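# Insert the steel peg fully into the block's hole

## Task

Seat the steel peg completely inside the block's hole, without ever letting the block shift more than 1.5 cm from its starting spot; a larger shift at any moment makes the attempt a failure.

## Robot and tools

Robot: two arms, left_arm and right_arm, each with a parallel two-finger gripper and a wrist camera. Fixed cameras are cam_high and cam_low; wrist cameras are cam_left_wrist and cam_right_wrist. All images are 896x504.

Frames: the scene frame sits at table-top height, halfway between the nominal arm bases, with +z up, +x pointing out over the table and left_arm on the +y side (image left/right does not match these names). Actual bases: left_arm at (+0.048, +0.232, +0.002) m, right_arm at (+0.027, -0.320, +0.001) m, each turned only slightly about z. Every hand pose, target and offset is expressed in that arm's own base frame; fixed cameras and the table use the scene frame. A gripper's fingers point along its +z and open along its y. end_effector_position is the midpoint between the pads, roughly 1 cm short of the fingertips.

Row layout (shared by execute_actions and move): one flat list of 14 numbers, each between -1 and 1: left_arm dx, dy, dz, rx, ry, rz, opening, followed by the same seven for right_arm. Both arms must always be filled. dx..rz are an offset, not a pose: they are measured from the arm's Hand target as it stood when the action or move began, along that arm's base axes, with rotation about the Hand target's position. Scale: 1.0 equals 0.6 m or 180 degrees. rx, ry, rz form a single rotation vector. The opening is absolute: +1 fully open (0.094 m), -1 closed. To keep an arm where it is, give zeros for its six pose values and repeat its current opening command (a 0 opening is a real half-open command). Repeating a nonzero offset moves the arm further again.

execute_actions(actions, cameras): actions is a list of actions; each action is a table of up to 15 rows, one per 1/30 s step; if shorter, its final row is held for the remaining steps. Every row counts from the action's starting Hand target, not from the preceding row. cameras is a list of names, ["all"], or []; omitted means all images only for an empty actions list. An empty actions list just reports state and images. An unknown camera name invalidates the call.

move(target, speed, blend, opening_speed, grip_force, blocking, cameras): drives each gripper in a straight line to the offset target. target is one 14-number row or a list of up to 15 rows; every row is again offset from the same starting Hand targets. speed is the top path speed in m/s (0.002 to 2.9, default 0.25; turning limited to twice that in rad/s), one value or one per target. blend (metres) rounds corners between listed targets; 0 means stop at each. opening_speed sets how fast the opening changes per second on the -1..+1 scale (at least 0.2); use it to close gently. grip_force is a per-pad force cap in newtons, 10 to 50, one value or one per arm; it persists, and lower values close slowly. blocking=false returns early while the move keeps running. The whole move is capped at 10 s. Paths do not avoid obstacles or the other arm. The result adds a move: line: done (within 10 mm and 2 degrees), off_target, moving, held or fault, plus limits such as paced (command clipped) or held (steps withheld).

wait(seconds 0-10, cameras) lets time pass holding current commands. stop(cameras) brakes a running move. zoom_image(camera, region=[x0,y0,x1,y1] in pixels, at most 504 by 504) enlarges part of the newest image of that camera. read_manual(section="licences") only returns licence text. finished_scene(scene) ends the current scene, given its number; call nothing after it in that reply.

Results: end_effector_position (m) and end_effector_quat_wxyz in the arm's base frame; Hand target is the last commanded pose after clipping and the origin of the next offsets; Tool commands lists current gripper commands. grip_measured is the measured opening on the command scale (reads slightly wide when empty, narrower than the part under a firm squeeze); grip_effort_nm is gripper motor effort, negative closing. Joint velocities may read within noise. Joint torques are total drive outputs including gravity, noisy and offset. MOTOR HOT appears near 75 °C; at 90 °C an OVER-TEMPERATURE FAULT folds that arm away for the rest of the scene.

Behaviour to expect: the arm may rest a few cm from the commanded pose due to friction and weight; waiting does not fix this, so resend the missing distance as an offset. Orientation commands are clipped to 40 degrees from the current orientation per step. Small offsets may not start motion. A blocked arm keeps pushing until commanded back past its gripper. Printed positions can be off by a few cm. Faster moves lag, overshoot and hit harder.

Avoid: shifting the block beyond 1.5 cm (consider holding or avoiding it), dropping the peg or releasing it while moving, fast contacts or pressing far past a contact, collisions or squeezes between the two arms or grippers, strain on the wrist camera cables, anything leaving the table, paths near an arm's own base, and long stretched-out or blocked holding that heats motors. Objects can occasionally be nudged by outside disturbances.

Each tool is called after ">>>" as name([rows], argument=value, ...), one row to a line, values as JSON.

## Session

>>> execute_actions(actions=[])

Scene clock: 0.00 s.
left_arm: end_effector_position=(+0.3987, +0.0280, +0.0894) grip_measured=+1.000 grip_effort_nm=n/a end_effector_quat_wxyz=(+0.561, -0.053, +0.823, +0.067) | right_arm: end_effector_position=(+0.4040, +0.0269, +0.1030) grip_measured=+1.000 grip_effort_nm=n/a end_effector_quat_wxyz=(+0.590, -0.049, +0.802, +0.080)
Joint positions: left_arm=[-0.016 1.56 0.39 0.793 -0.185 -0.018 0.094] | right_arm=[-0.033 1.58 0.383 0.894 -0.218 0.006 0.094]
Joint velocities: within noise
Joint torques (N m): no reading
Heat: left arm: 29 °C; right arm: 32 °C.
Hand target: left_arm +0.4025, +0.0284, +0.0994; +0.572, -0.057, +0.815, +0.066 | right_arm +0.4090, +0.0273, +0.1182; +0.608, -0.054, +0.788, +0.078
Tool commands: left_gripper/opening=+1.0 right_gripper/opening=+1.0
camera_calibration:
cam_left_wrist: T_world_to_cam=[[0.0953513, -0.981331, -0.167026, 0.00616615], [-0.724742, 0.0465854, -0.687444, 0.388542], [0.682391, 0.186599, -0.706769, -0.0915405], [0, 0, 0, 1]] pos_world=[0.343471, 0.00503203, 0.203433]
cam_right_wrist: T_world_to_cam=[[0.128791, -0.965248, -0.227398, 0.000369885], [-0.676769, 0.0820562, -0.731608, 0.388654], [0.724842, 0.24812, -0.642682, -0.114475], [0, 0, 0, 1]] pos_world=[0.345958, -0.00313082, 0.210856]

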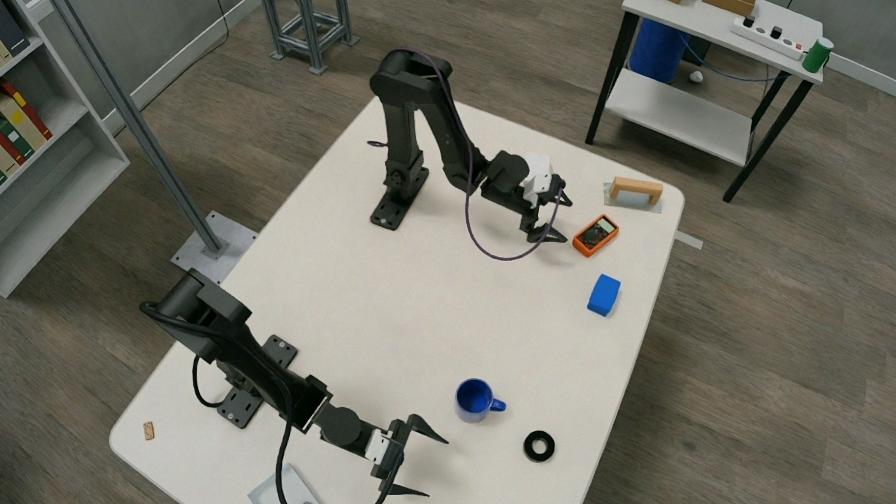

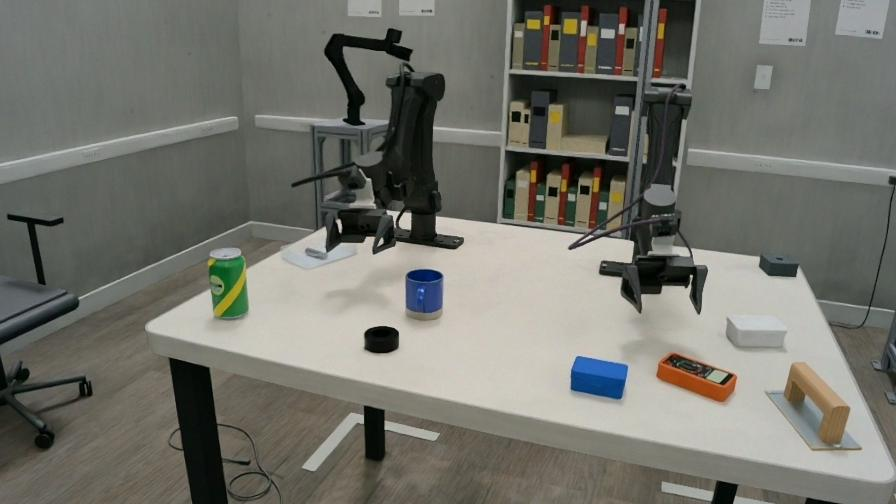

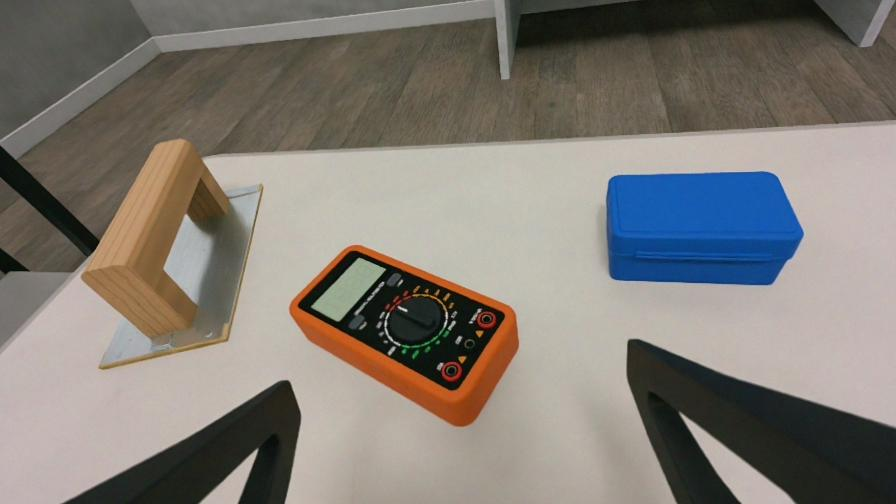

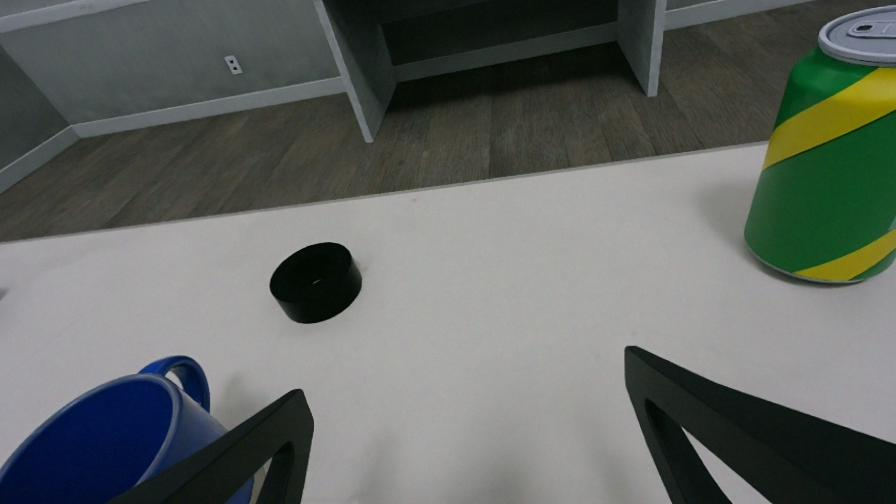

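>>> zoom_image(camera="cam_low", region=[700, 230, 830, 300])

>>> zoom_image(camera="cam_low", region=[260, 220, 380, 300])

>>> zoom_image(camera="cam_high", region=[230, 440, 350, 504])

Scaled by 3.877 from the camera's 896x504 image, which has a finer 1280x720 frame.

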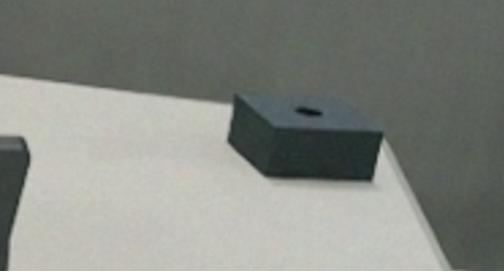

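Scaled by 4.200 from the camera's 896x504 image, which has a finer 1280x720 frame.

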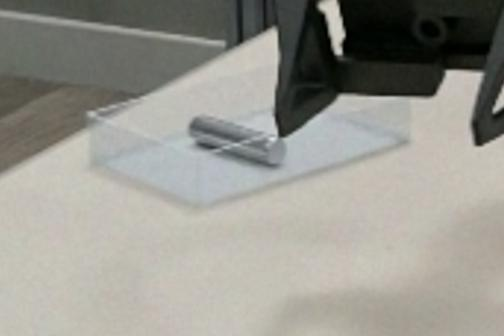

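Scaled by 4.200 from the camera's 896x504 image, which has a finer 1280x720 frame.

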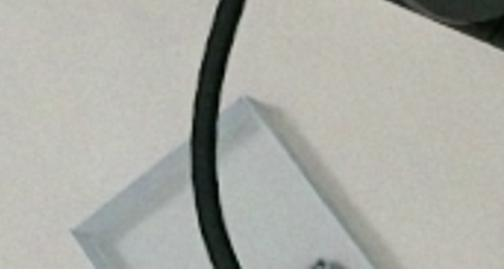

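>>> move([
  [-0.0708,0.2027,0.201,-0.0384,0.0775,0.0861,0.0,-0.0817,-0.0788,0.153,0.1115,0.098,-0.1655,-0.2],
  [-0.4208,0.4693,0.2343,-0.1520,0.1769,0.2986,0.0,-0.1817,-0.2455,0.1363,0.2601,0.2286,-0.3862,-0.2],
  [-0.8375,0.486,0.1093,-0.3737,0.2238,0.4629,0.0,-0.2967,-0.3622,0.0363,0.3716,0.3266,-0.5517,-0.2],
], blend=[0.05,0.05,0], speed=0.4, cameras=["cam_left_wrist","cam_right_wrist"])

Scene clock: 43.60 s.
left_arm: end_effector_position=(-0.1004, +0.3142, +0.1575) grip_measured=+0.002 grip_effort_nm=-0.12 end_effector_quat_wxyz=(+0.005, +0.800, -0.600, +0.009) | right_arm: end_effector_position=(+0.2291, -0.1871, +0.1325) grip_measured=-0.198 grip_effort_nm=-0.10 end_effector_quat_wxyz=(-0.005, +0.824, +0.566, +0.002)
Joint positions: left_arm=[1.879 1.82 1.714 -1.485 0.003 0.025 0.047] | right_arm=[-0.692 1.669 1.435 -1.345 -0.006 1.245 0.038]
Joint torques (N m): left_arm=[-0.36 -8.85 8.55 0.35 -0.07 0.07] | right_arm=[-0.24 -5.76 7.57 0.08 0.05 0.13]
Heat: left arm: 31 °C; right arm: 34 °C.
Hand target: left_arm -0.1000, +0.3200, +0.1650; +0.000, +0.793, -0.609, +0.000 | right_arm +0.2310, -0.1900, +0.1400; +0.000, +0.829, +0.559, +0.000
Off the commanded pose: left_arm 0.009 m, 2 deg | right_arm 0.008 m, 1 deg.
move: done
camera_calibration:
cam_left_wrist: T_world_to_cam=[[0.988371, 0.149922, 0.0254168, 0.0498958], [0.124957, -0.896017, 0.426074, 0.266403], [0.0866519, -0.417943, -0.904331, 0.405014], [0, 0, 0, 1]] pos_world=[-0.1177, 0.400494, 0.251491]
cam_right_wrist: T_world_to_cam=[[-0.862261, 0.506464, -0.000617385, 0.2954], [0.460814, 0.785046, 0.413947, 0.0286176], [0.210134, 0.356646, -0.910301, 0.258017], [0, 0, 0, 1]] pos_world=[0.187306, -0.264096, 0.223209]
Images, in order (width x height): cam_left_wrist 896x504, cam_right_wrist 896x504.

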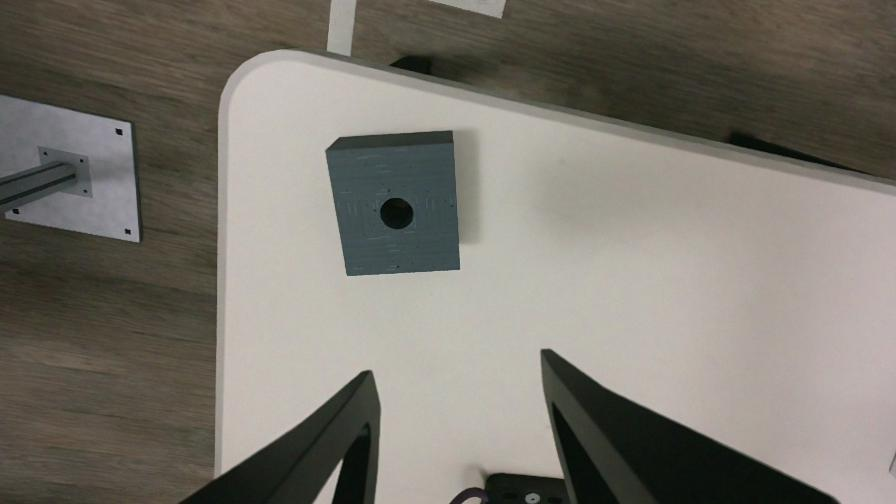

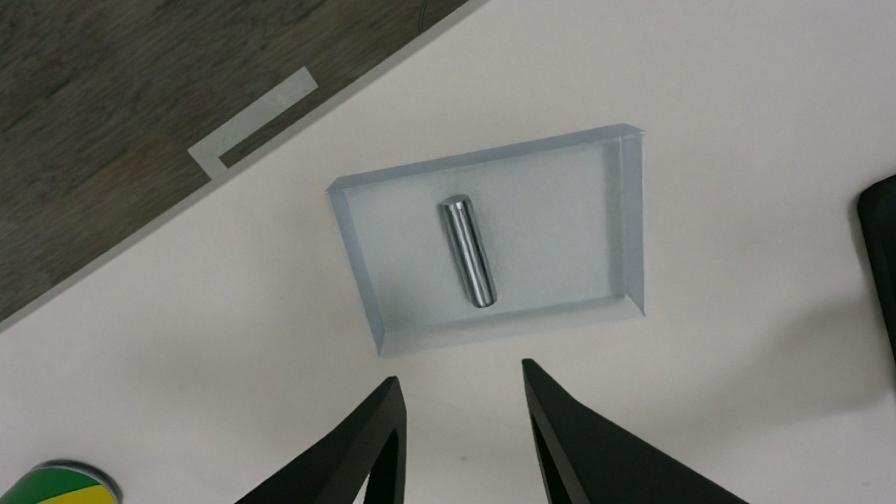

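>>> move([
  [0.5,-0.0833,0.1417,0.1693,-0.0299,-0.2709,0.0,-0.0095,-0.0067,-0.1333,0,0,0.0367,-0.2],
  [0.7667,-0.5833,0.125,0.3144,-0.2783,-0.5495,0.0,-0.0095,-0.0067,-0.175,0,0,0.0367,-0.2],
], blend=[0.05,0], speed=0.4, cameras=["cam_right_wrist"])

Scene clock: 72.43 s.
left_arm: end_effector_position=(+0.3565, -0.0289, +0.2366) grip_measured=+0.002 grip_effort_nm=-0.12 end_effector_quat_wxyz=(+0.523, +0.055, +0.850, -0.037) | right_arm: end_effector_position=(+0.2252, -0.1880, +0.0383) grip_measured=-0.198 grip_effort_nm=-0.10 end_effector_quat_wxyz=(-0.005, +0.792, +0.611, +0.002)
Joint positions: left_arm=[-0.042 1.021 0.804 -0.251 0.083 0.035 0.047] | right_arm=[-0.703 1.725 1.117 -0.973 -0.006 1.124 0.038]
Joint torques (N m): left_arm=[-0.2 -2.25 5.94 2.56 0.08 0.07] | right_arm=[-0.65 -5.78 4.38 0.54 0.03 -0.03]
Heat: left arm: 32 °C; right arm: 35 °C.
Hand target: left_arm +0.3600, -0.0300, +0.2400; +0.536, +0.059, +0.841, -0.038 | right_arm +0.2253, -0.1940, +0.0350; +0.000, +0.795, +0.606, +0.000
Off the commanded pose: left_arm 0.005 m, 2 deg | right_arm 0.007 m, 1 deg.
move: done
camera_calibration:
cam_right_wrist: T_world_to_cam=[[-0.912841, 0.408315, -0.0000871178, 0.285334], [0.371452, 0.83052, 0.415043, 0.09872], [0.16954, 0.378836, -0.909802, 0.186699], [0, 0, 0, 1]] pos_world=[0.192142, -0.269223, 0.128911]
Images, in order (width x height): cam_right_wrist 896x504.

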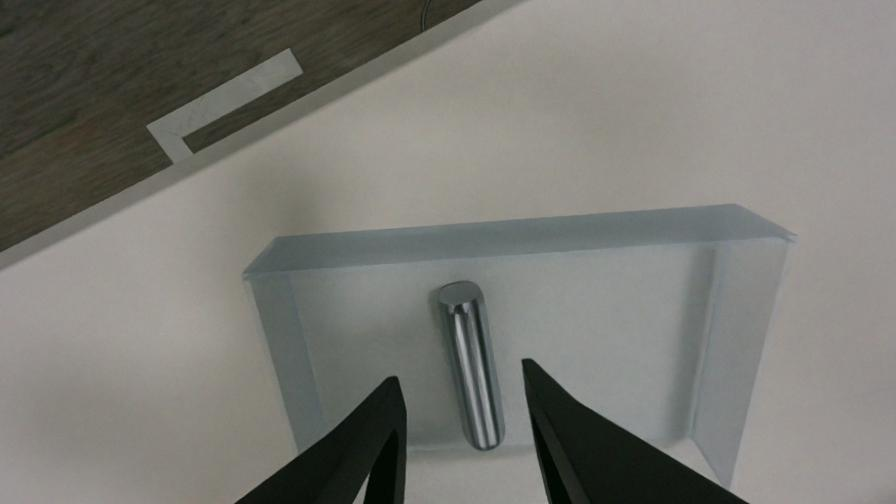

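>>> move([
  [0,0,0,0,0,0,0.0,-0.005,-0.0033,-0.0567,0,0,0,-0.2],
  [0,0,0,0,0,0,0.0,-0.005,-0.0033,-0.0583,0,0,0,-0.85],
], speed=0.08, opening_speed=0.8, cameras=["cam_right_wrist"])

Scene clock: 84.10 s.
left_arm: end_effector_position=(+0.3565, -0.0289, +0.2366) grip_measured=+0.002 grip_effort_nm=-0.12 end_effector_quat_wxyz=(+0.523, +0.055, +0.850, -0.037) | right_arm: end_effector_position=(+0.2229, -0.1907, +0.0042) grip_measured=-0.648 grip_effort_nm=-1.03 end_effector_quat_wxyz=(-0.004, +0.792, +0.611, +0.003)
Joint positions: left_arm=[-0.042 1.021 0.804 -0.251 0.083 0.035 0.047] | right_arm=[-0.715 1.779 1.033 -0.831 -0.006 1.112 0.017]
Joint torques (N m): left_arm=[-0.16 -2.22 5.91 2.55 0.05 0.07] | right_arm=[-0.57 -5.82 4.04 0.57 0.03 -0.01]
Heat: left arm: 31 °C; right arm: 34 °C.
Hand target: left_arm +0.3600, -0.0300, +0.2400; +0.536, +0.059, +0.841, -0.038 | right_arm +0.2223, -0.1960, +0.0000; +0.000, +0.795, +0.606, +0.000
Off the commanded pose: left_arm 0.005 m, 2 deg | right_arm 0.007 m, 1 deg.
move: done
camera_calibration:
cam_right_wrist: T_world_to_cam=[[-0.912831, 0.408326, -0.00309737, 0.284406], [0.370462, 0.831328, 0.414308, 0.1164], [0.171747, 0.377045, -0.910132, 0.156298], [0, 0, 0, 1]] pos_world=[0.189649, -0.271829, 0.0949071]
Images, in order (width x height): cam_right_wrist 896x504.

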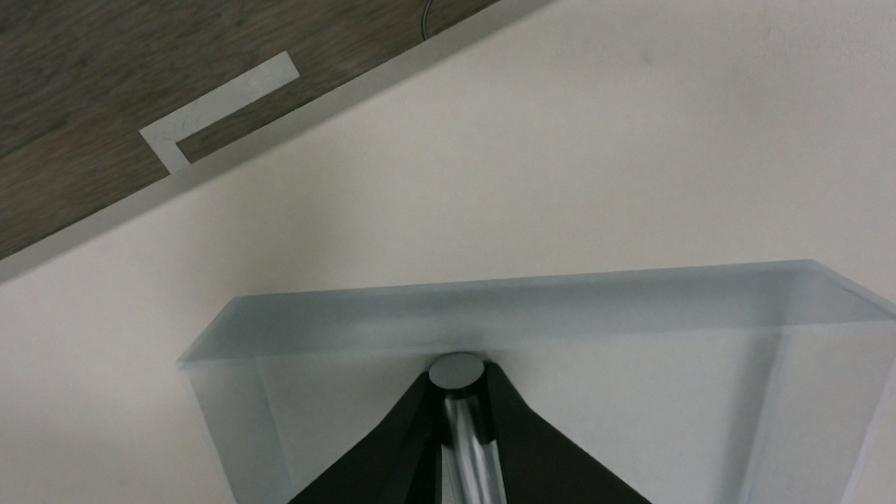

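>>> move([
  [-0.0667,-0.25,0.0167,-0.04,-0.0596,-0.1405,0.0,0,0,0.2,0,0,0,-0.85],
  [-0.262,-0.5758,-0.0083,-0.0799,-0.1192,-0.2811,0.0,0.1142,0.5697,0.2833,0,0,0.2783,-0.85],
], blend=[0.04,0], speed=0.3, cameras=["cam_left_wrist","cam_right_wrist"])

Scene clock: 105.07 s.
left_arm: end_effector_position=(+0.1993, -0.3720, +0.2179) grip_measured=+0.002 grip_effort_nm=-0.12 end_effector_quat_wxyz=(+0.595, +0.362, +0.631, -0.343) | right_arm: end_effector_position=(+0.2868, +0.1488, +0.1626) grip_measured=-0.648 grip_effort_nm=-1.03 end_effector_quat_wxyz=(-0.008, +0.453, +0.891, +0.002)
Joint positions: left_arm=[-1.109 1.362 0.511 0.793 -0.066 -0.006 0.047] | right_arm=[0.468 1.782 1.687 -1.482 -0.014 1.408 0.017]
Joint torques (N m): left_arm=[-0.2 -4.18 7.94 2.64 -0.09 0.08] | right_arm=[-0.31 -6.71 7.62 0.05 0.12 0.18]
Heat: left arm: 33 °C; right arm: 34 °C.
Hand target: left_arm +0.2028, -0.3755, +0.2350; +0.614, +0.350, +0.614, -0.351 | right_arm +0.2908, +0.1458, +0.1700; +0.000, +0.464, +0.886, +0.000
Off the commanded pose: left_arm 0.018 m, 3 deg | right_arm 0.009 m, 2 deg.
move: off_target (left_arm)
camera_calibration:
cam_left_wrist: T_world_to_cam=[[-0.869973, -0.475862, -0.12924, 0.0263409], [-0.121363, 0.460669, -0.879235, 0.426532], [0.477932, -0.749226, -0.458522, -0.151465], [0, 0, 0, 1]] pos_world=[0.147071, -0.297437, 0.308976]
cam_right_wrist: T_world_to_cam=[[-0.893374, -0.449313, -0.000931687, 0.326245], [-0.408158, 0.810676, 0.419775, -0.0296483], [-0.187855, 0.375397, -0.907628, 0.264389], [0, 0, 0, 1]] pos_world=[0.329024, 0.0713704, 0.252716]
Images, in order (width x height): cam_left_wrist 896x504, cam_right_wrist 896x504.

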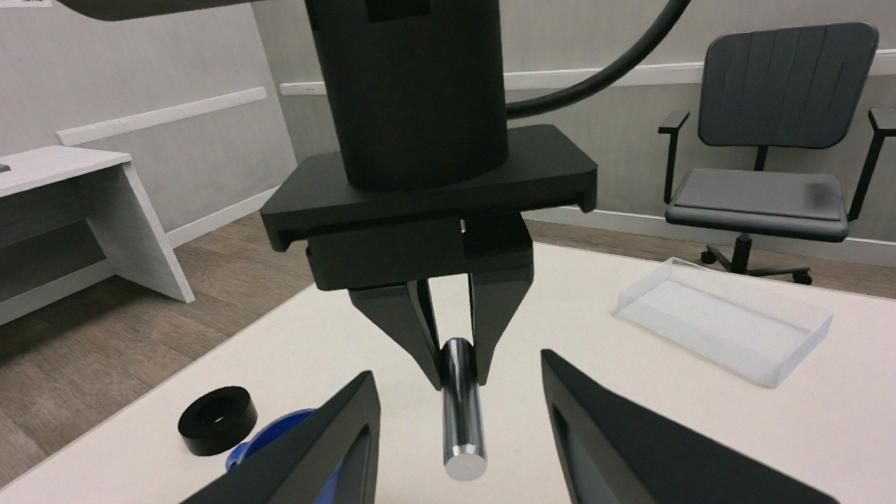

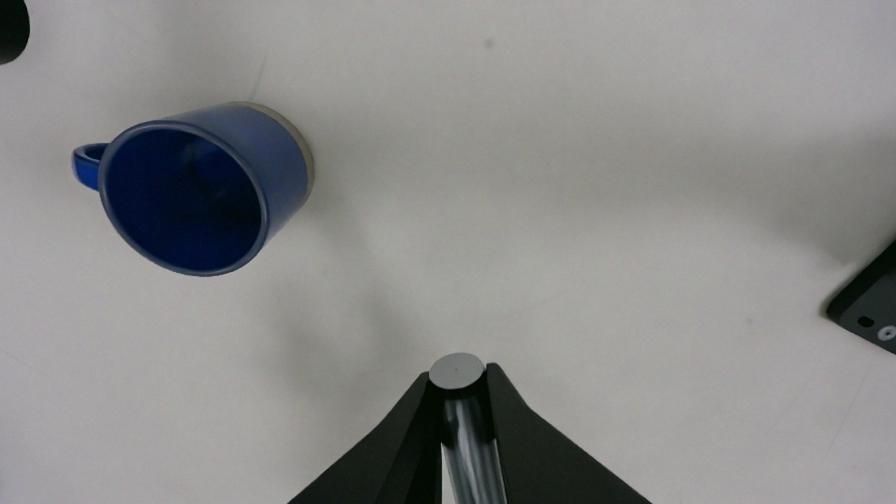

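>>> move(target=[0.0217,-0.0355,-0.05,-0.0095,-0.0057,0,0.0,0,0,0,0,0,0,-0.85], speed=0.15)

Scene clock: 119.83 s.
left_arm: end_effector_position=(+0.2094, -0.3923, +0.1865) grip_measured=+0.002 grip_effort_nm=-0.12 end_effector_quat_wxyz=(+0.604, +0.357, +0.622, -0.348) | right_arm: end_effector_position=(+0.2868, +0.1488, +0.1626) grip_measured=-0.648 grip_effort_nm=-1.04 end_effector_quat_wxyz=(-0.008, +0.453, +0.891, +0.002)
Joint positions: left_arm=[-1.109 1.598 0.511 1.059 -0.066 -0.003 0.047] | right_arm=[0.468 1.782 1.687 -1.482 -0.014 1.408 0.017]
Joint torques (N m): left_arm=[0.61 -5.52 7.91 2.65 0 0.04] | right_arm=[-0.34 -6.71 7.64 0.06 0.11 0.14]
Heat: left arm: 34 °C; right arm: 35 °C.
Hand target: left_arm +0.2159, -0.3968, +0.2050; +0.624, +0.344, +0.604, -0.357 | right_arm +0.2908, +0.1458, +0.1700; +0.000, +0.464, +0.886, +0.000
Off the commanded pose: left_arm 0.020 m, 4 deg | right_arm 0.009 m, 2 deg.
move: off_target (left_arm)

>>> move(target=[0.004,-0.001,-0.0258,-0.0057,-0.0034,0,0.0,0,0,0,0,0,0,-0.85], speed=0.1, cameras=["cam_left_wrist"])

Scene clock: 123.93 s.
left_arm: end_effector_position=(+0.2153, -0.3964, +0.1804) grip_measured=+0.002 grip_effort_nm=-0.12 end_effector_quat_wxyz=(+0.618, +0.346, +0.610, -0.354) | right_arm: end_effector_position=(+0.2868, +0.1488, +0.1626) grip_measured=-0.648 grip_effort_nm=-1.04 end_effector_quat_wxyz=(-0.008, +0.453, +0.891, +0.002)
Joint positions: left_arm=[-1.102 1.693 0.511 1.197 -0.066 -0.003 0.047] | right_arm=[0.468 1.782 1.687 -1.482 -0.014 1.408 0.017]
Joint torques (N m): left_arm=[0.55 -6.17 5.63 2.63 0.08 0.05] | right_arm=[-0.32 -6.68 7.66 0.05 0.11 0.14]
Heat: left arm: 34 °C; right arm: 35 °C.
Hand target: left_arm +0.2183, -0.3974, +0.1895; +0.631, +0.340, +0.597, -0.361 | right_arm +0.2908, +0.1458, +0.1700; +0.000, +0.464, +0.886, +0.000
Off the commanded pose: left_arm 0.010 m, 2 deg | right_arm 0.009 m, 2 deg.
move: done
camera_calibration:
cam_left_wrist: T_world_to_cam=[[-0.861757, -0.490592, -0.129207, 0.0161769], [-0.0933302, 0.403645, -0.910143, 0.383646], [0.498663, -0.772263, -0.393631, -0.219952], [0, 0, 0, 1]] pos_world=[0.159428, -0.316781, 0.264683]
Images, in order (width x height): cam_left_wrist 896x504.

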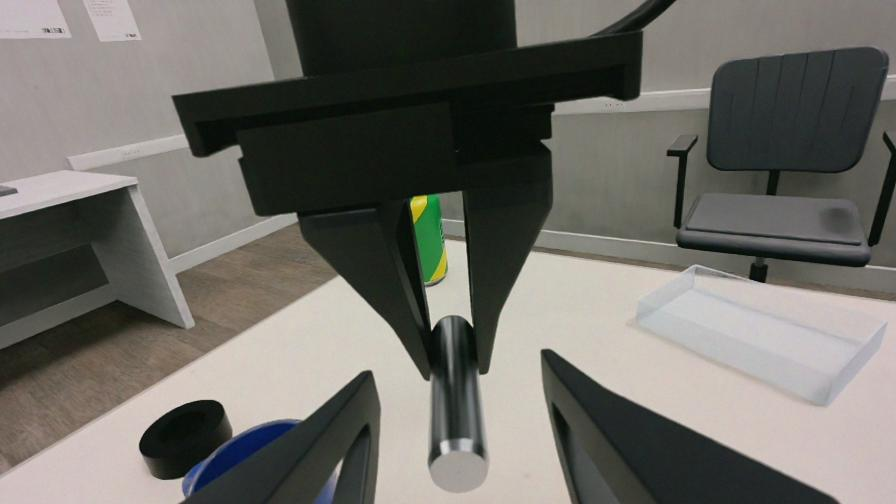

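>>> move(target=[0,0,-0.0183,0.0038,0.0023,0,0.0,0,0,0,0,0,0,-0.85], speed=0.1)

Scene clock: 132.43 s.
left_arm: end_effector_position=(+0.2161, -0.3981, +0.1727) grip_measured=+0.002 grip_effort_nm=-0.12 end_effector_quat_wxyz=(+0.616, +0.348, +0.612, -0.353) | right_arm: end_effector_position=(+0.2868, +0.1488, +0.1626) grip_measured=-0.648 grip_effort_nm=-1.04 end_effector_quat_wxyz=(-0.008, +0.453, +0.891, +0.002)
Joint positions: left_arm=[-1.102 1.727 0.511 1.224 -0.066 -0.003 0.047] | right_arm=[0.468 1.782 1.687 -1.482 -0.014 1.408 0.017]
Joint torques (N m): left_arm=[0.61 -6.34 4.71 2.62 0.08 0.04] | right_arm=[-0.34 -6.74 7.68 0.04 0.1 0.14]
Heat: left arm: 34 °C; right arm: 36 °C.
Hand target: left_arm +0.2183, -0.3974, +0.1785; +0.626, +0.343, +0.602, -0.358 | right_arm +0.2908, +0.1458, +0.1700; +0.000, +0.464, +0.886, +0.000
Off the commanded pose: left_arm 0.006 m, 2 deg | right_arm 0.009 m, 2 deg.
move: done

>>> move(target=[0,0,-0.002,0,0,0,-0.85,0,0,0,0,0,0,-0.85], opening_speed=0.7, cameras=["cam_left_wrist"])

Scene clock: 147.70 s.
left_arm: end_effector_position=(+0.2169, -0.3981, +0.1720) grip_measured=-0.680 grip_effort_nm=-1.05 end_effector_quat_wxyz=(+0.617, +0.347, +0.612, -0.353) | right_arm: end_effector_position=(+0.2861, +0.1484, +0.1626) grip_measured=-0.648 grip_effort_nm=-1.03 end_effector_quat_wxyz=(-0.009, +0.454, +0.891, +0.000)
Joint positions: left_arm=[-1.1 1.733 0.511 1.232 -0.066 -0.003 0.015] | right_arm=[0.468 1.782 1.687 -1.485 -0.014 1.411 0.017]
Joint torques (N m): left_arm=[0.64 -6.35 4.57 2.6 0.08 0.05] | right_arm=[-0.36 -6.69 7.71 0.08 0.1 0.14]
Heat: left arm: 37 °C; right arm: 36 °C.
Hand target: left_arm +0.2183, -0.3974, +0.1773; +0.626, +0.343, +0.602, -0.358 | right_arm +0.2908, +0.1458, +0.1700; +0.000, +0.464, +0.886, +0.000
Off the commanded pose: left_arm 0.006 m, 2 deg | right_arm 0.009 m, 2 deg.
move: done
camera_calibration:
cam_left_wrist: T_world_to_cam=[[-0.861296, -0.491343, -0.129424, 0.0153314], [-0.0958359, 0.407242, -0.908278, 0.378541], [0.498983, -0.769893, -0.397844, -0.223746], [0, 0, 0, 1]] pos_world=[0.161128, -0.318885, 0.256789]
Images, in order (width x height): cam_left_wrist 896x504.

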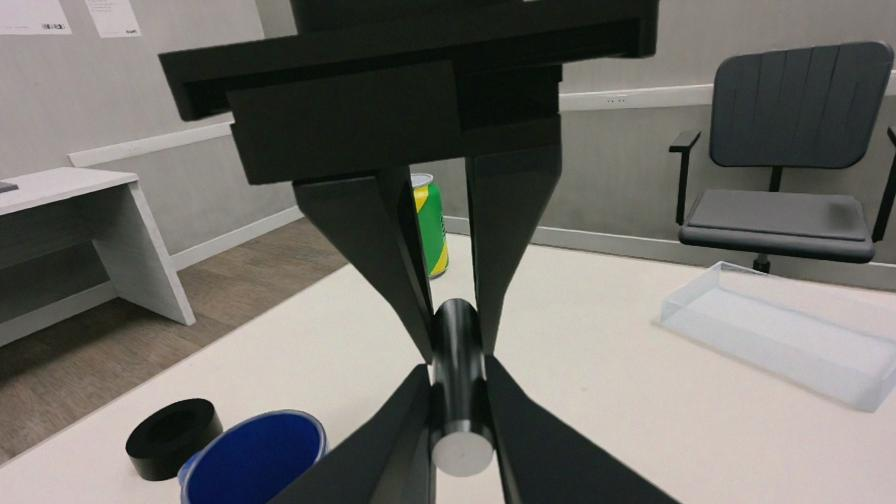

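>>> move([
  [0,0,0,0,0,0,-0.85,0,0,0,0,0,0,-0.25],
  [0,0,0,0,0,0,-0.85,0,0,0.1667,0,0,0,-0.25],
  [0.2095,0.2607,0.1045,0.0303,0.0274,0.1357,-0.85,0,0,0.1667,0,0,0,-0.25],
  [0.2312,0.879,0.1212,0.0560,0.1545,0.4321,-0.85,0,0,0.1667,0,0,0,-0.25],
], speed=[0.25,0.25,0.35,0.35], blend=[0,0.02,0.06,0], opening_speed=1.0)

Scene clock: 166.83 s.
left_arm: end_effector_position=(+0.3516, +0.1311, +0.2270) grip_measured=-0.681 grip_effort_nm=-1.04 end_effector_quat_wxyz=(+0.511, -0.155, +0.841, +0.094) | right_arm: end_effector_position=(+0.2938, +0.1523, +0.2613) grip_measured=-0.252 grip_effort_nm=0.09 end_effector_quat_wxyz=(+0.081, +0.449, +0.881, +0.122)
Joint positions: left_arm=[0.348 1.103 0.816 -0.193 -0.014 -0.008 0.015] | right_arm=[0.468 1.632 1.883 -1.528 -0.014 1.412 0.035]
Joint torques (N m): left_arm=[0.23 -3.59 11.18 1.99 0.08 0.08] | right_arm=[-0.36 -6.54 6.12 0.62 0.1 0.11]
Heat: left arm: 37 °C; right arm: 36 °C.
Hand target: left_arm +0.3570, +0.1300, +0.2500; +0.530, -0.146, +0.830, +0.093 | right_arm +0.2908, +0.1458, +0.2700; +0.000, +0.464, +0.886, +0.000
Off the commanded pose: left_arm 0.024 m, 3 deg | right_arm 0.011 m, 17 deg.
joint sent to its limit (right arm) — joint 4 (wrist pitch), lower limit. The joint targets are off in position and orientation.
move: off_target (left_arm, right_arm)

>>> move([
  [-0.355,0.2967,0,-0.1151,0.1261,0.2440,-0.85,0,0,0,0,0,0,-0.25],
  [-0.8295,0.3148,-0.175,-0.3512,0.1585,0.4520,-0.85,0,0,0,0,0,0,-0.25],
  [-0.8108,0.3222,-0.2083,-0.3512,0.1585,0.4520,-0.85,0,0,0,0,0,0,-0.25],
], speed=[0.35,0.35,0.1], blend=[0.05,0,0], cameras=["cam_left_wrist"])

>>> zoom_image(camera="cam_left_wrist", region=[340, 190, 560, 480])

Scene clock: 190.63 s.
left_arm: end_effector_position=(-0.1265, +0.3191, +0.1258) grip_measured=-0.681 grip_effort_nm=-1.04 end_effector_quat_wxyz=(-0.006, +0.824, -0.567, -0.007) | right_arm: end_effector_position=(+0.2938, +0.1523, +0.2613) grip_measured=-0.252 grip_effort_nm=0.09 end_effector_quat_wxyz=(+0.081, +0.449, +0.881, +0.122)
Joint positions: left_arm=[1.946 1.827 1.596 -1.322 0.002 0.009 0.015] | right_arm=[0.468 1.632 1.883 -1.528 -0.014 1.412 0.035]
Joint torques (N m): left_arm=[0.01 -9.69 5.22 0.77 -0.05 -0.09] | right_arm=[-0.35 -6.52 6.06 0.6 0.11 0.12]
Heat: left arm: 34 °C; right arm: 36 °C.
Hand target: left_arm -0.1295, +0.3234, +0.1251; -0.011, +0.826, -0.563, -0.016 | right_arm +0.2908, +0.1458, +0.2700; +0.000, +0.464, +0.886, +0.000
Off the commanded pose: left_arm 0.005 m, 1 deg | right_arm 0.011 m, 17 deg.
joint sent to its limit (right arm) — joint 4 (wrist pitch), lower limit. The joint targets are off in position and orientation.
move: off_target (right_arm)
camera_calibration:
cam_left_wrist: T_world_to_cam=[[0.97291, 0.230464, 0.0182064, 0.0490782], [0.205124, -0.89689, 0.391807, 0.302253], [0.106627, -0.377459, -0.919867, 0.372276], [0, 0, 0, 1]] pos_world=[-0.149443, 0.400296, 0.223126]
Images, in order (width x height): cam_left_wrist 896x504.

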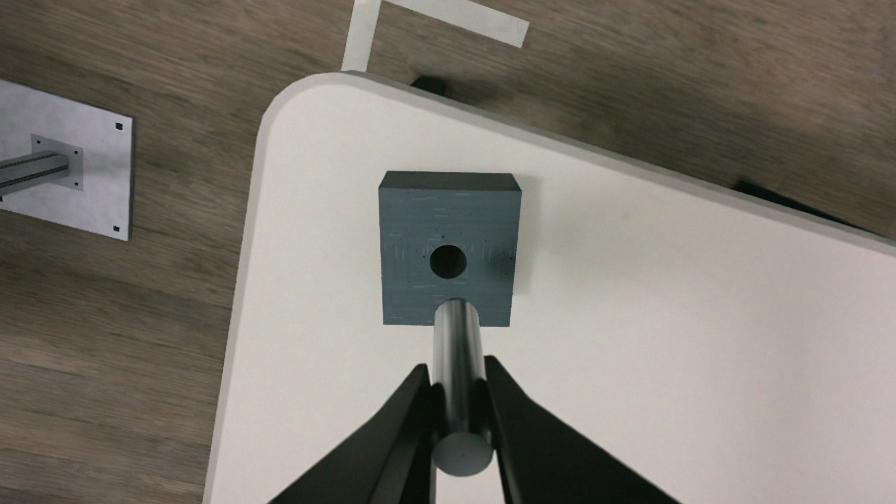

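Scaled by 1.738 from the camera's 896x504 image, which has a finer 1280x720 frame.

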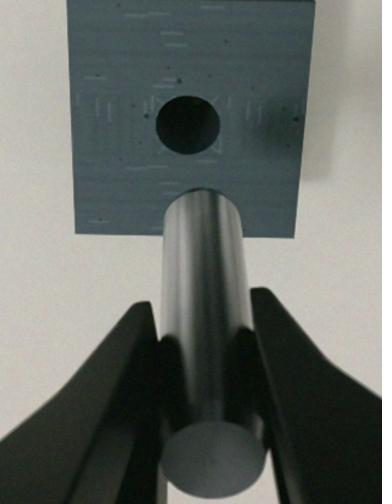

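>>> move([
  [-0.0218,-0.0087,-0.0333,0,0,0,-0.85,0,0,0,0,0,0,-0.25],
  [-0.0025,-0.0033,-0.0642,0,0,0,-0.85,0,0,0,0,0,0,-0.25],
], speed=[0.15,0.12], cameras=["cam_left_wrist"])

>>> zoom_image(camera="cam_left_wrist", region=[400, 240, 510, 350])

Scene clock: 218.93 s.
left_arm: end_effector_position=(-0.1281, +0.3167, +0.0888) grip_measured=-0.681 grip_effort_nm=-1.05 end_effector_quat_wxyz=(-0.006, +0.824, -0.567, -0.009) | right_arm: end_effector_position=(+0.2938, +0.1523, +0.2613) grip_measured=-0.252 grip_effort_nm=0.08 end_effector_quat_wxyz=(+0.081, +0.449, +0.881, +0.122)
Joint positions: left_arm=[1.952 1.827 1.448 -1.172 0 0.015 0.015] | right_arm=[0.468 1.632 1.883 -1.528 -0.014 1.412 0.035]
Joint torques (N m): left_arm=[-0.03 -9.2 5.3 0.81 -0.04 -0.08] | right_arm=[-0.34 -6.57 6.08 0.6 0.09 0.11]
Heat: left arm: 31 °C; right arm: 36 °C.
Hand target: left_arm -0.1310, +0.3214, +0.0865; -0.011, +0.826, -0.563, -0.016 | right_arm +0.2908, +0.1458, +0.2700; +0.000, +0.464, +0.886, +0.000
Off the commanded pose: left_arm 0.006 m, 1 deg | right_arm 0.011 m, 17 deg.
joint sent to its limit (right arm) — joint 4 (wrist pitch), lower limit. The joint targets are off in position and orientation.
move: off_target (right_arm)
camera_calibration:
cam_left_wrist: T_world_to_cam=[[0.972966, 0.230386, 0.0161049, 0.0521378], [0.206142, -0.897788, 0.389208, 0.315617], [0.104127, -0.375366, -0.921009, 0.336598], [0, 0, 0, 1]] pos_world=[-0.150839, 0.397693, 0.18633]
Images, in order (width x height): cam_left_wrist 896x504.

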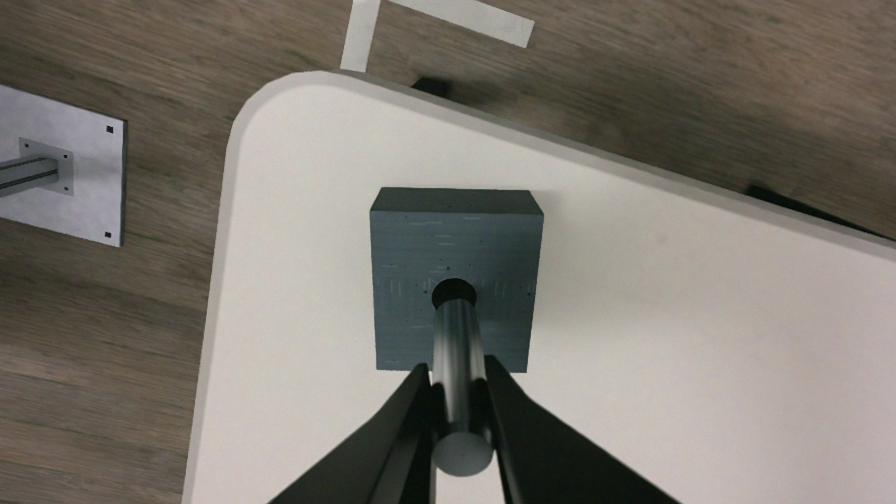

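Scaled by 4.582 from the camera's 896x504 image, which has a finer 1280x720 frame.

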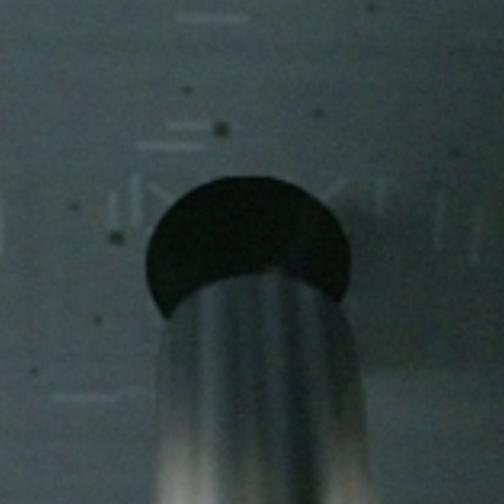

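>>> move(target=[0,0,-0.0417,0,0,0,-0.85,0,0,0,0,0,0,-0.25], speed=0.06)

Scene clock: 229.23 s.
left_arm: end_effector_position=(-0.1324, +0.3275, +0.0761) grip_measured=-0.681 grip_effort_nm=-1.05 end_effector_quat_wxyz=(-0.021, +0.823, -0.566, -0.032) | right_arm: end_effector_position=(+0.2938, +0.1523, +0.2613) grip_measured=-0.252 grip_effort_nm=0.09 end_effector_quat_wxyz=(+0.081, +0.449, +0.881, +0.122)
Joint positions: left_arm=[1.952 1.827 1.395 -1.063 0 0.015 0.015] | right_arm=[0.468 1.632 1.883 -1.528 -0.014 1.412 0.035]
Joint torques (N m): left_arm=[-0.08 -7.76 3.45 0.78 -0.03 -0.09] | right_arm=[-0.36 -6.57 6.08 0.59 0.11 0.1]
Heat: left arm: 31 °C; right arm: 36 °C.
Hand target: left_arm -0.1310, +0.3214, +0.0615; -0.011, +0.826, -0.563, -0.016 | right_arm +0.2908, +0.1458, +0.2700; +0.000, +0.464, +0.886, +0.000
Off the commanded pose: left_arm 0.016 m, 2 deg | right_arm 0.011 m, 17 deg.
joint sent to its limit (right arm) — joint 4 (wrist pitch), lower limit. The joint targets are off in position and orientation.
move: off_target (left_arm, right_arm)

>>> execute_actions(actions=[], cameras=["cam_left_wrist","cam_low","cam_high"])

>>> zoom_image(camera="cam_left_wrist", region=[400, 240, 510, 350])

>>> zoom_image(camera="cam_low", region=[720, 200, 830, 300])

Scene clock: 234.37 s.
left_arm: end_effector_position=(-0.1324, +0.3275, +0.0761) grip_measured=-0.681 grip_effort_nm=-1.04 end_effector_quat_wxyz=(-0.021, +0.823, -0.566, -0.032) | right_arm: end_effector_position=(+0.2938, +0.1523, +0.2613) grip_measured=-0.252 grip_effort_nm=0.08 end_effector_quat_wxyz=(+0.081, +0.449, +0.881, +0.122)
Joint positions: left_arm=[1.952 1.827 1.395 -1.063 0 0.015 0.015] | right_arm=[0.468 1.632 1.883 -1.528 -0.014 1.412 0.035]
Joint velocities: within noise
Joint torques (N m): left_arm=[-0.08 -7.76 3.4 0.74 -0.03 -0.09] | right_arm=[-0.35 -6.53 6.06 0.59 0.1 0.1]
Heat: left arm: 31 °C; right arm: 36 °C.
Hand target: left_arm -0.1310, +0.3214, +0.0615; -0.011, +0.826, -0.563, -0.016 | right_arm +0.2908, +0.1458, +0.2700; +0.000, +0.464, +0.886, +0.000
Tool commands: left_gripper/opening=-0.85 right_gripper/opening=-0.25
Off the commanded pose: left_arm 0.016 m, 2 deg | right_arm 0.011 m, 17 deg.
camera_calibration:
cam_left_wrist: T_world_to_cam=[[0.973198, 0.229835, 0.00789713, 0.0549034], [0.213682, -0.916429, 0.338376, 0.342078], [0.0850079, -0.327619, -0.940978, 0.312718], [0, 0, 0, 1]] pos_world=[-0.153111, 0.403324, 0.178076]
Images, in order (width x height): cam_high 896x504, cam_low 896x504, cam_left_wrist 896x504.

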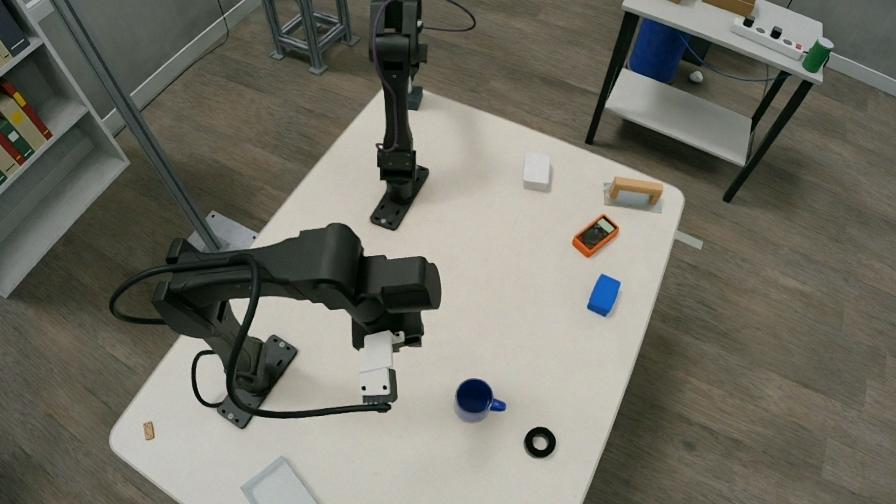

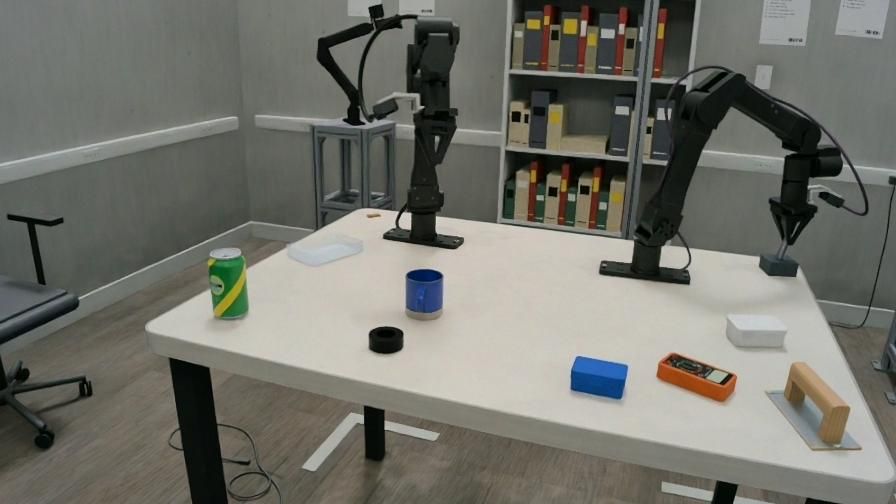

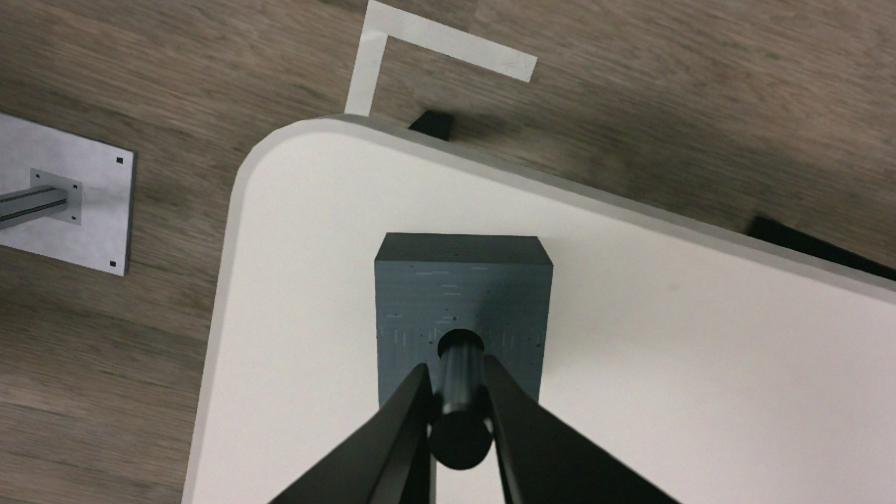

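Scaled by 4.582 from the camera's 896x504 image, which has a finer 1280x720 frame.

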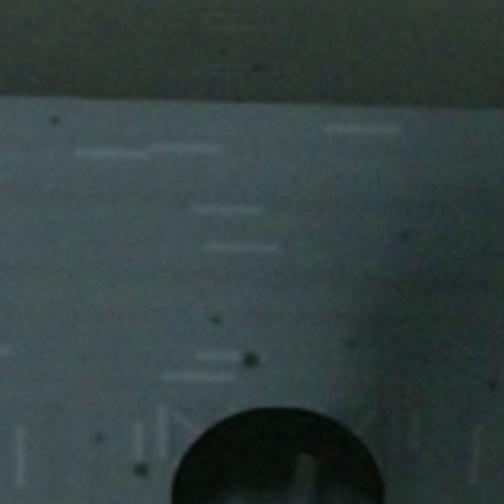

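Scaled by 4.582 from the camera's 896x504 image, which has a finer 1280x720 frame.

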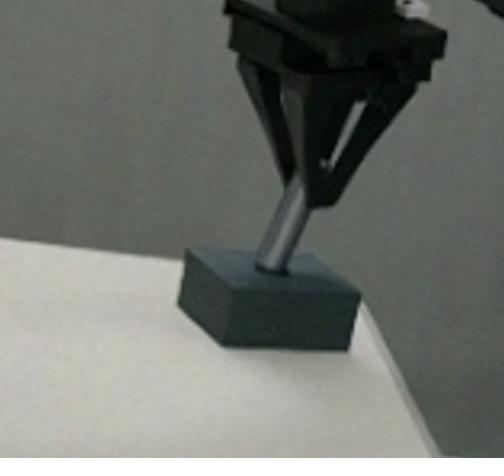

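>>> move(target=[0,0,0.075,0,0,0,-0.85,0,0,0,0,0,0,-0.25], speed=0.1, cameras=["cam_left_wrist","cam_low","cam_high"])

>>> zoom_image(camera="cam_left_wrist", region=[340, 190, 560, 480])

>>> zoom_image(camera="cam_low", region=[720, 180, 830, 290])

Scene clock: 257.83 s.
left_arm: end_effector_position=(-0.1278, +0.3145, +0.0953) grip_measured=-0.681 grip_effort_nm=-1.05 end_effector_quat_wxyz=(-0.002, +0.824, -0.566, -0.004) | right_arm: end_effector_position=(+0.2938, +0.1523, +0.2613) grip_measured=-0.252 grip_effort_nm=0.09 end_effector_quat_wxyz=(+0.081, +0.449, +0.881, +0.122)
Joint positions: left_arm=[1.954 1.827 1.474 -1.21 0 0.015 0.015] | right_arm=[0.468 1.632 1.883 -1.528 -0.014 1.412 0.035]
Joint torques (N m): left_arm=[-0.02 -10.02 8.81 0.4 -0.02 -0.1] | right_arm=[-0.32 -6.57 6.08 0.62 0.11 0.11]
Heat: left arm: 31 °C; right arm: 36 °C.
Hand target: left_arm -0.1310, +0.3214, +0.1065; -0.011, +0.826, -0.563, -0.016 | right_arm +0.2908, +0.1458, +0.2700; +0.000, +0.464, +0.886, +0.000
Off the commanded pose: left_arm 0.014 m, 2 deg | right_arm 0.011 m, 17 deg.
joint sent to its limit (right arm) — joint 4 (wrist pitch), lower limit. The joint targets are off in position and orientation.
move: off_target (left_arm, right_arm)
camera_calibration:
cam_left_wrist: T_world_to_cam=[[0.972525, 0.232108, 0.0179177, 0.051427], [0.205741, -0.892958, 0.400371, 0.308342], [0.108929, -0.385684, -0.916178, 0.34512], [0, 0, 0, 1]] pos_world=[-0.151046, 0.396507, 0.191819]
Images, in order (width x height): cam_high 896x504, cam_low 896x504, cam_left_wrist 896x504.

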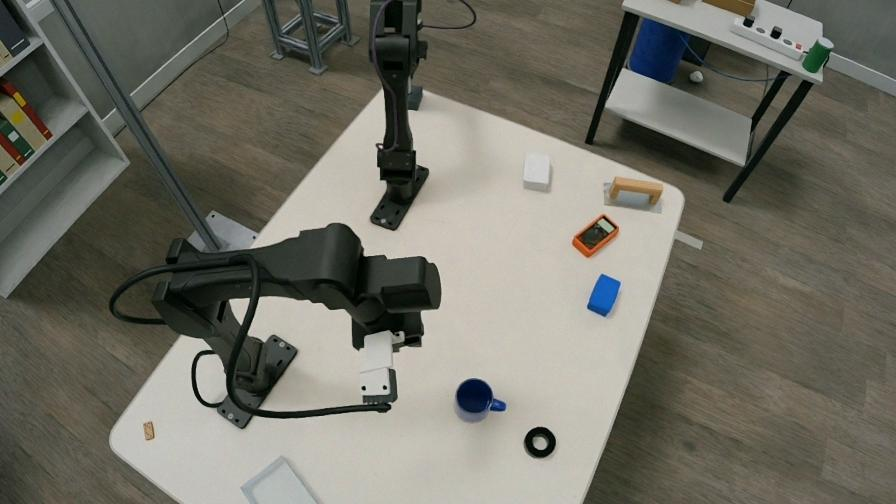

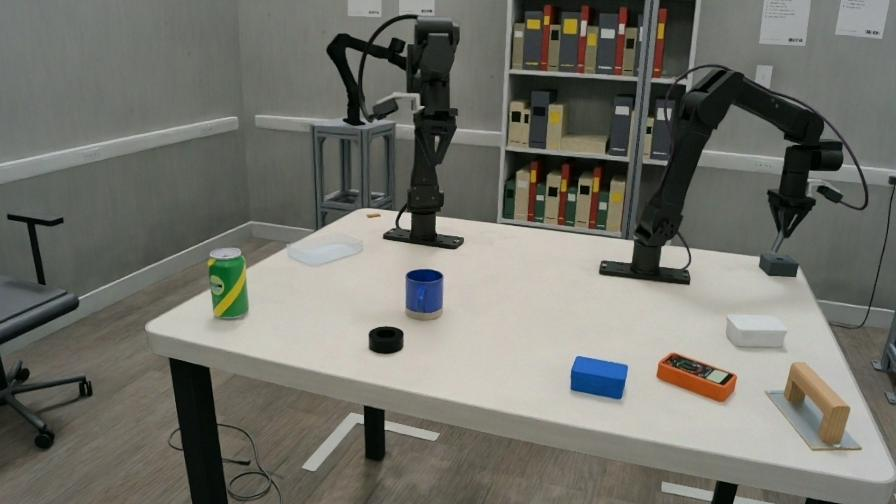

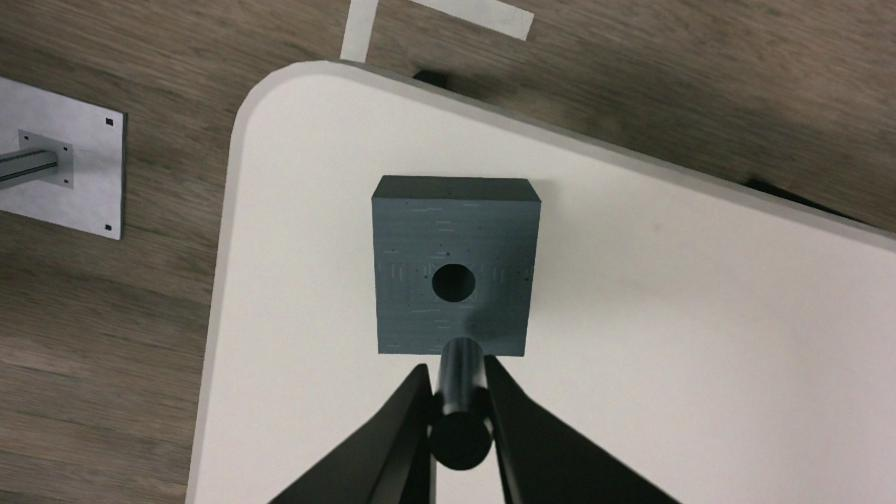

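Scaled by 1.738 from the camera's 896x504 image, which has a finer 1280x720 frame.

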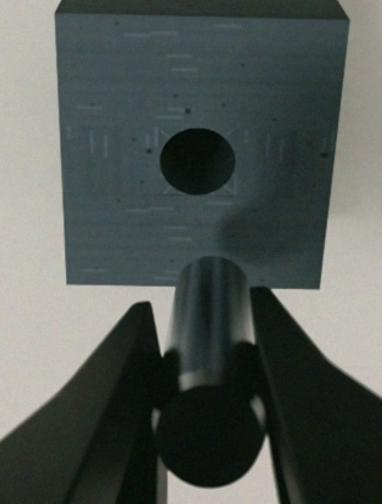

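Scaled by 4.582 from the camera's 896x504 image, which has a finer 1280x720 frame.

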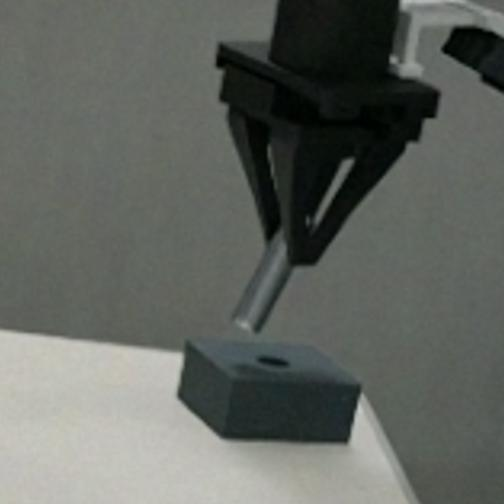

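>>> zoom_image(camera="cam_low", region=[760, 220, 805, 260])

>>> zoom_image(camera="cam_left_wrist", region=[410, 320, 510, 480])

Scaled by 11.200 from the camera's 896x504 image, which has a finer 1280x720 frame.

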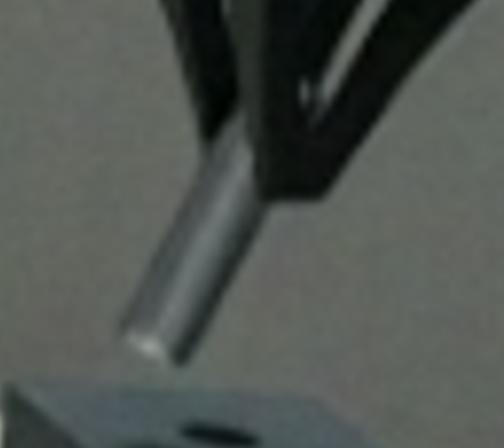

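Scaled by 3.150 from the camera's 896x504 image, which has a finer 1280x720 frame.

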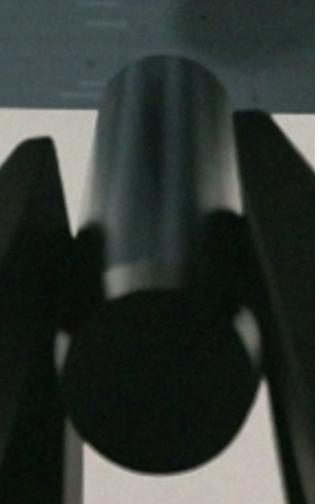

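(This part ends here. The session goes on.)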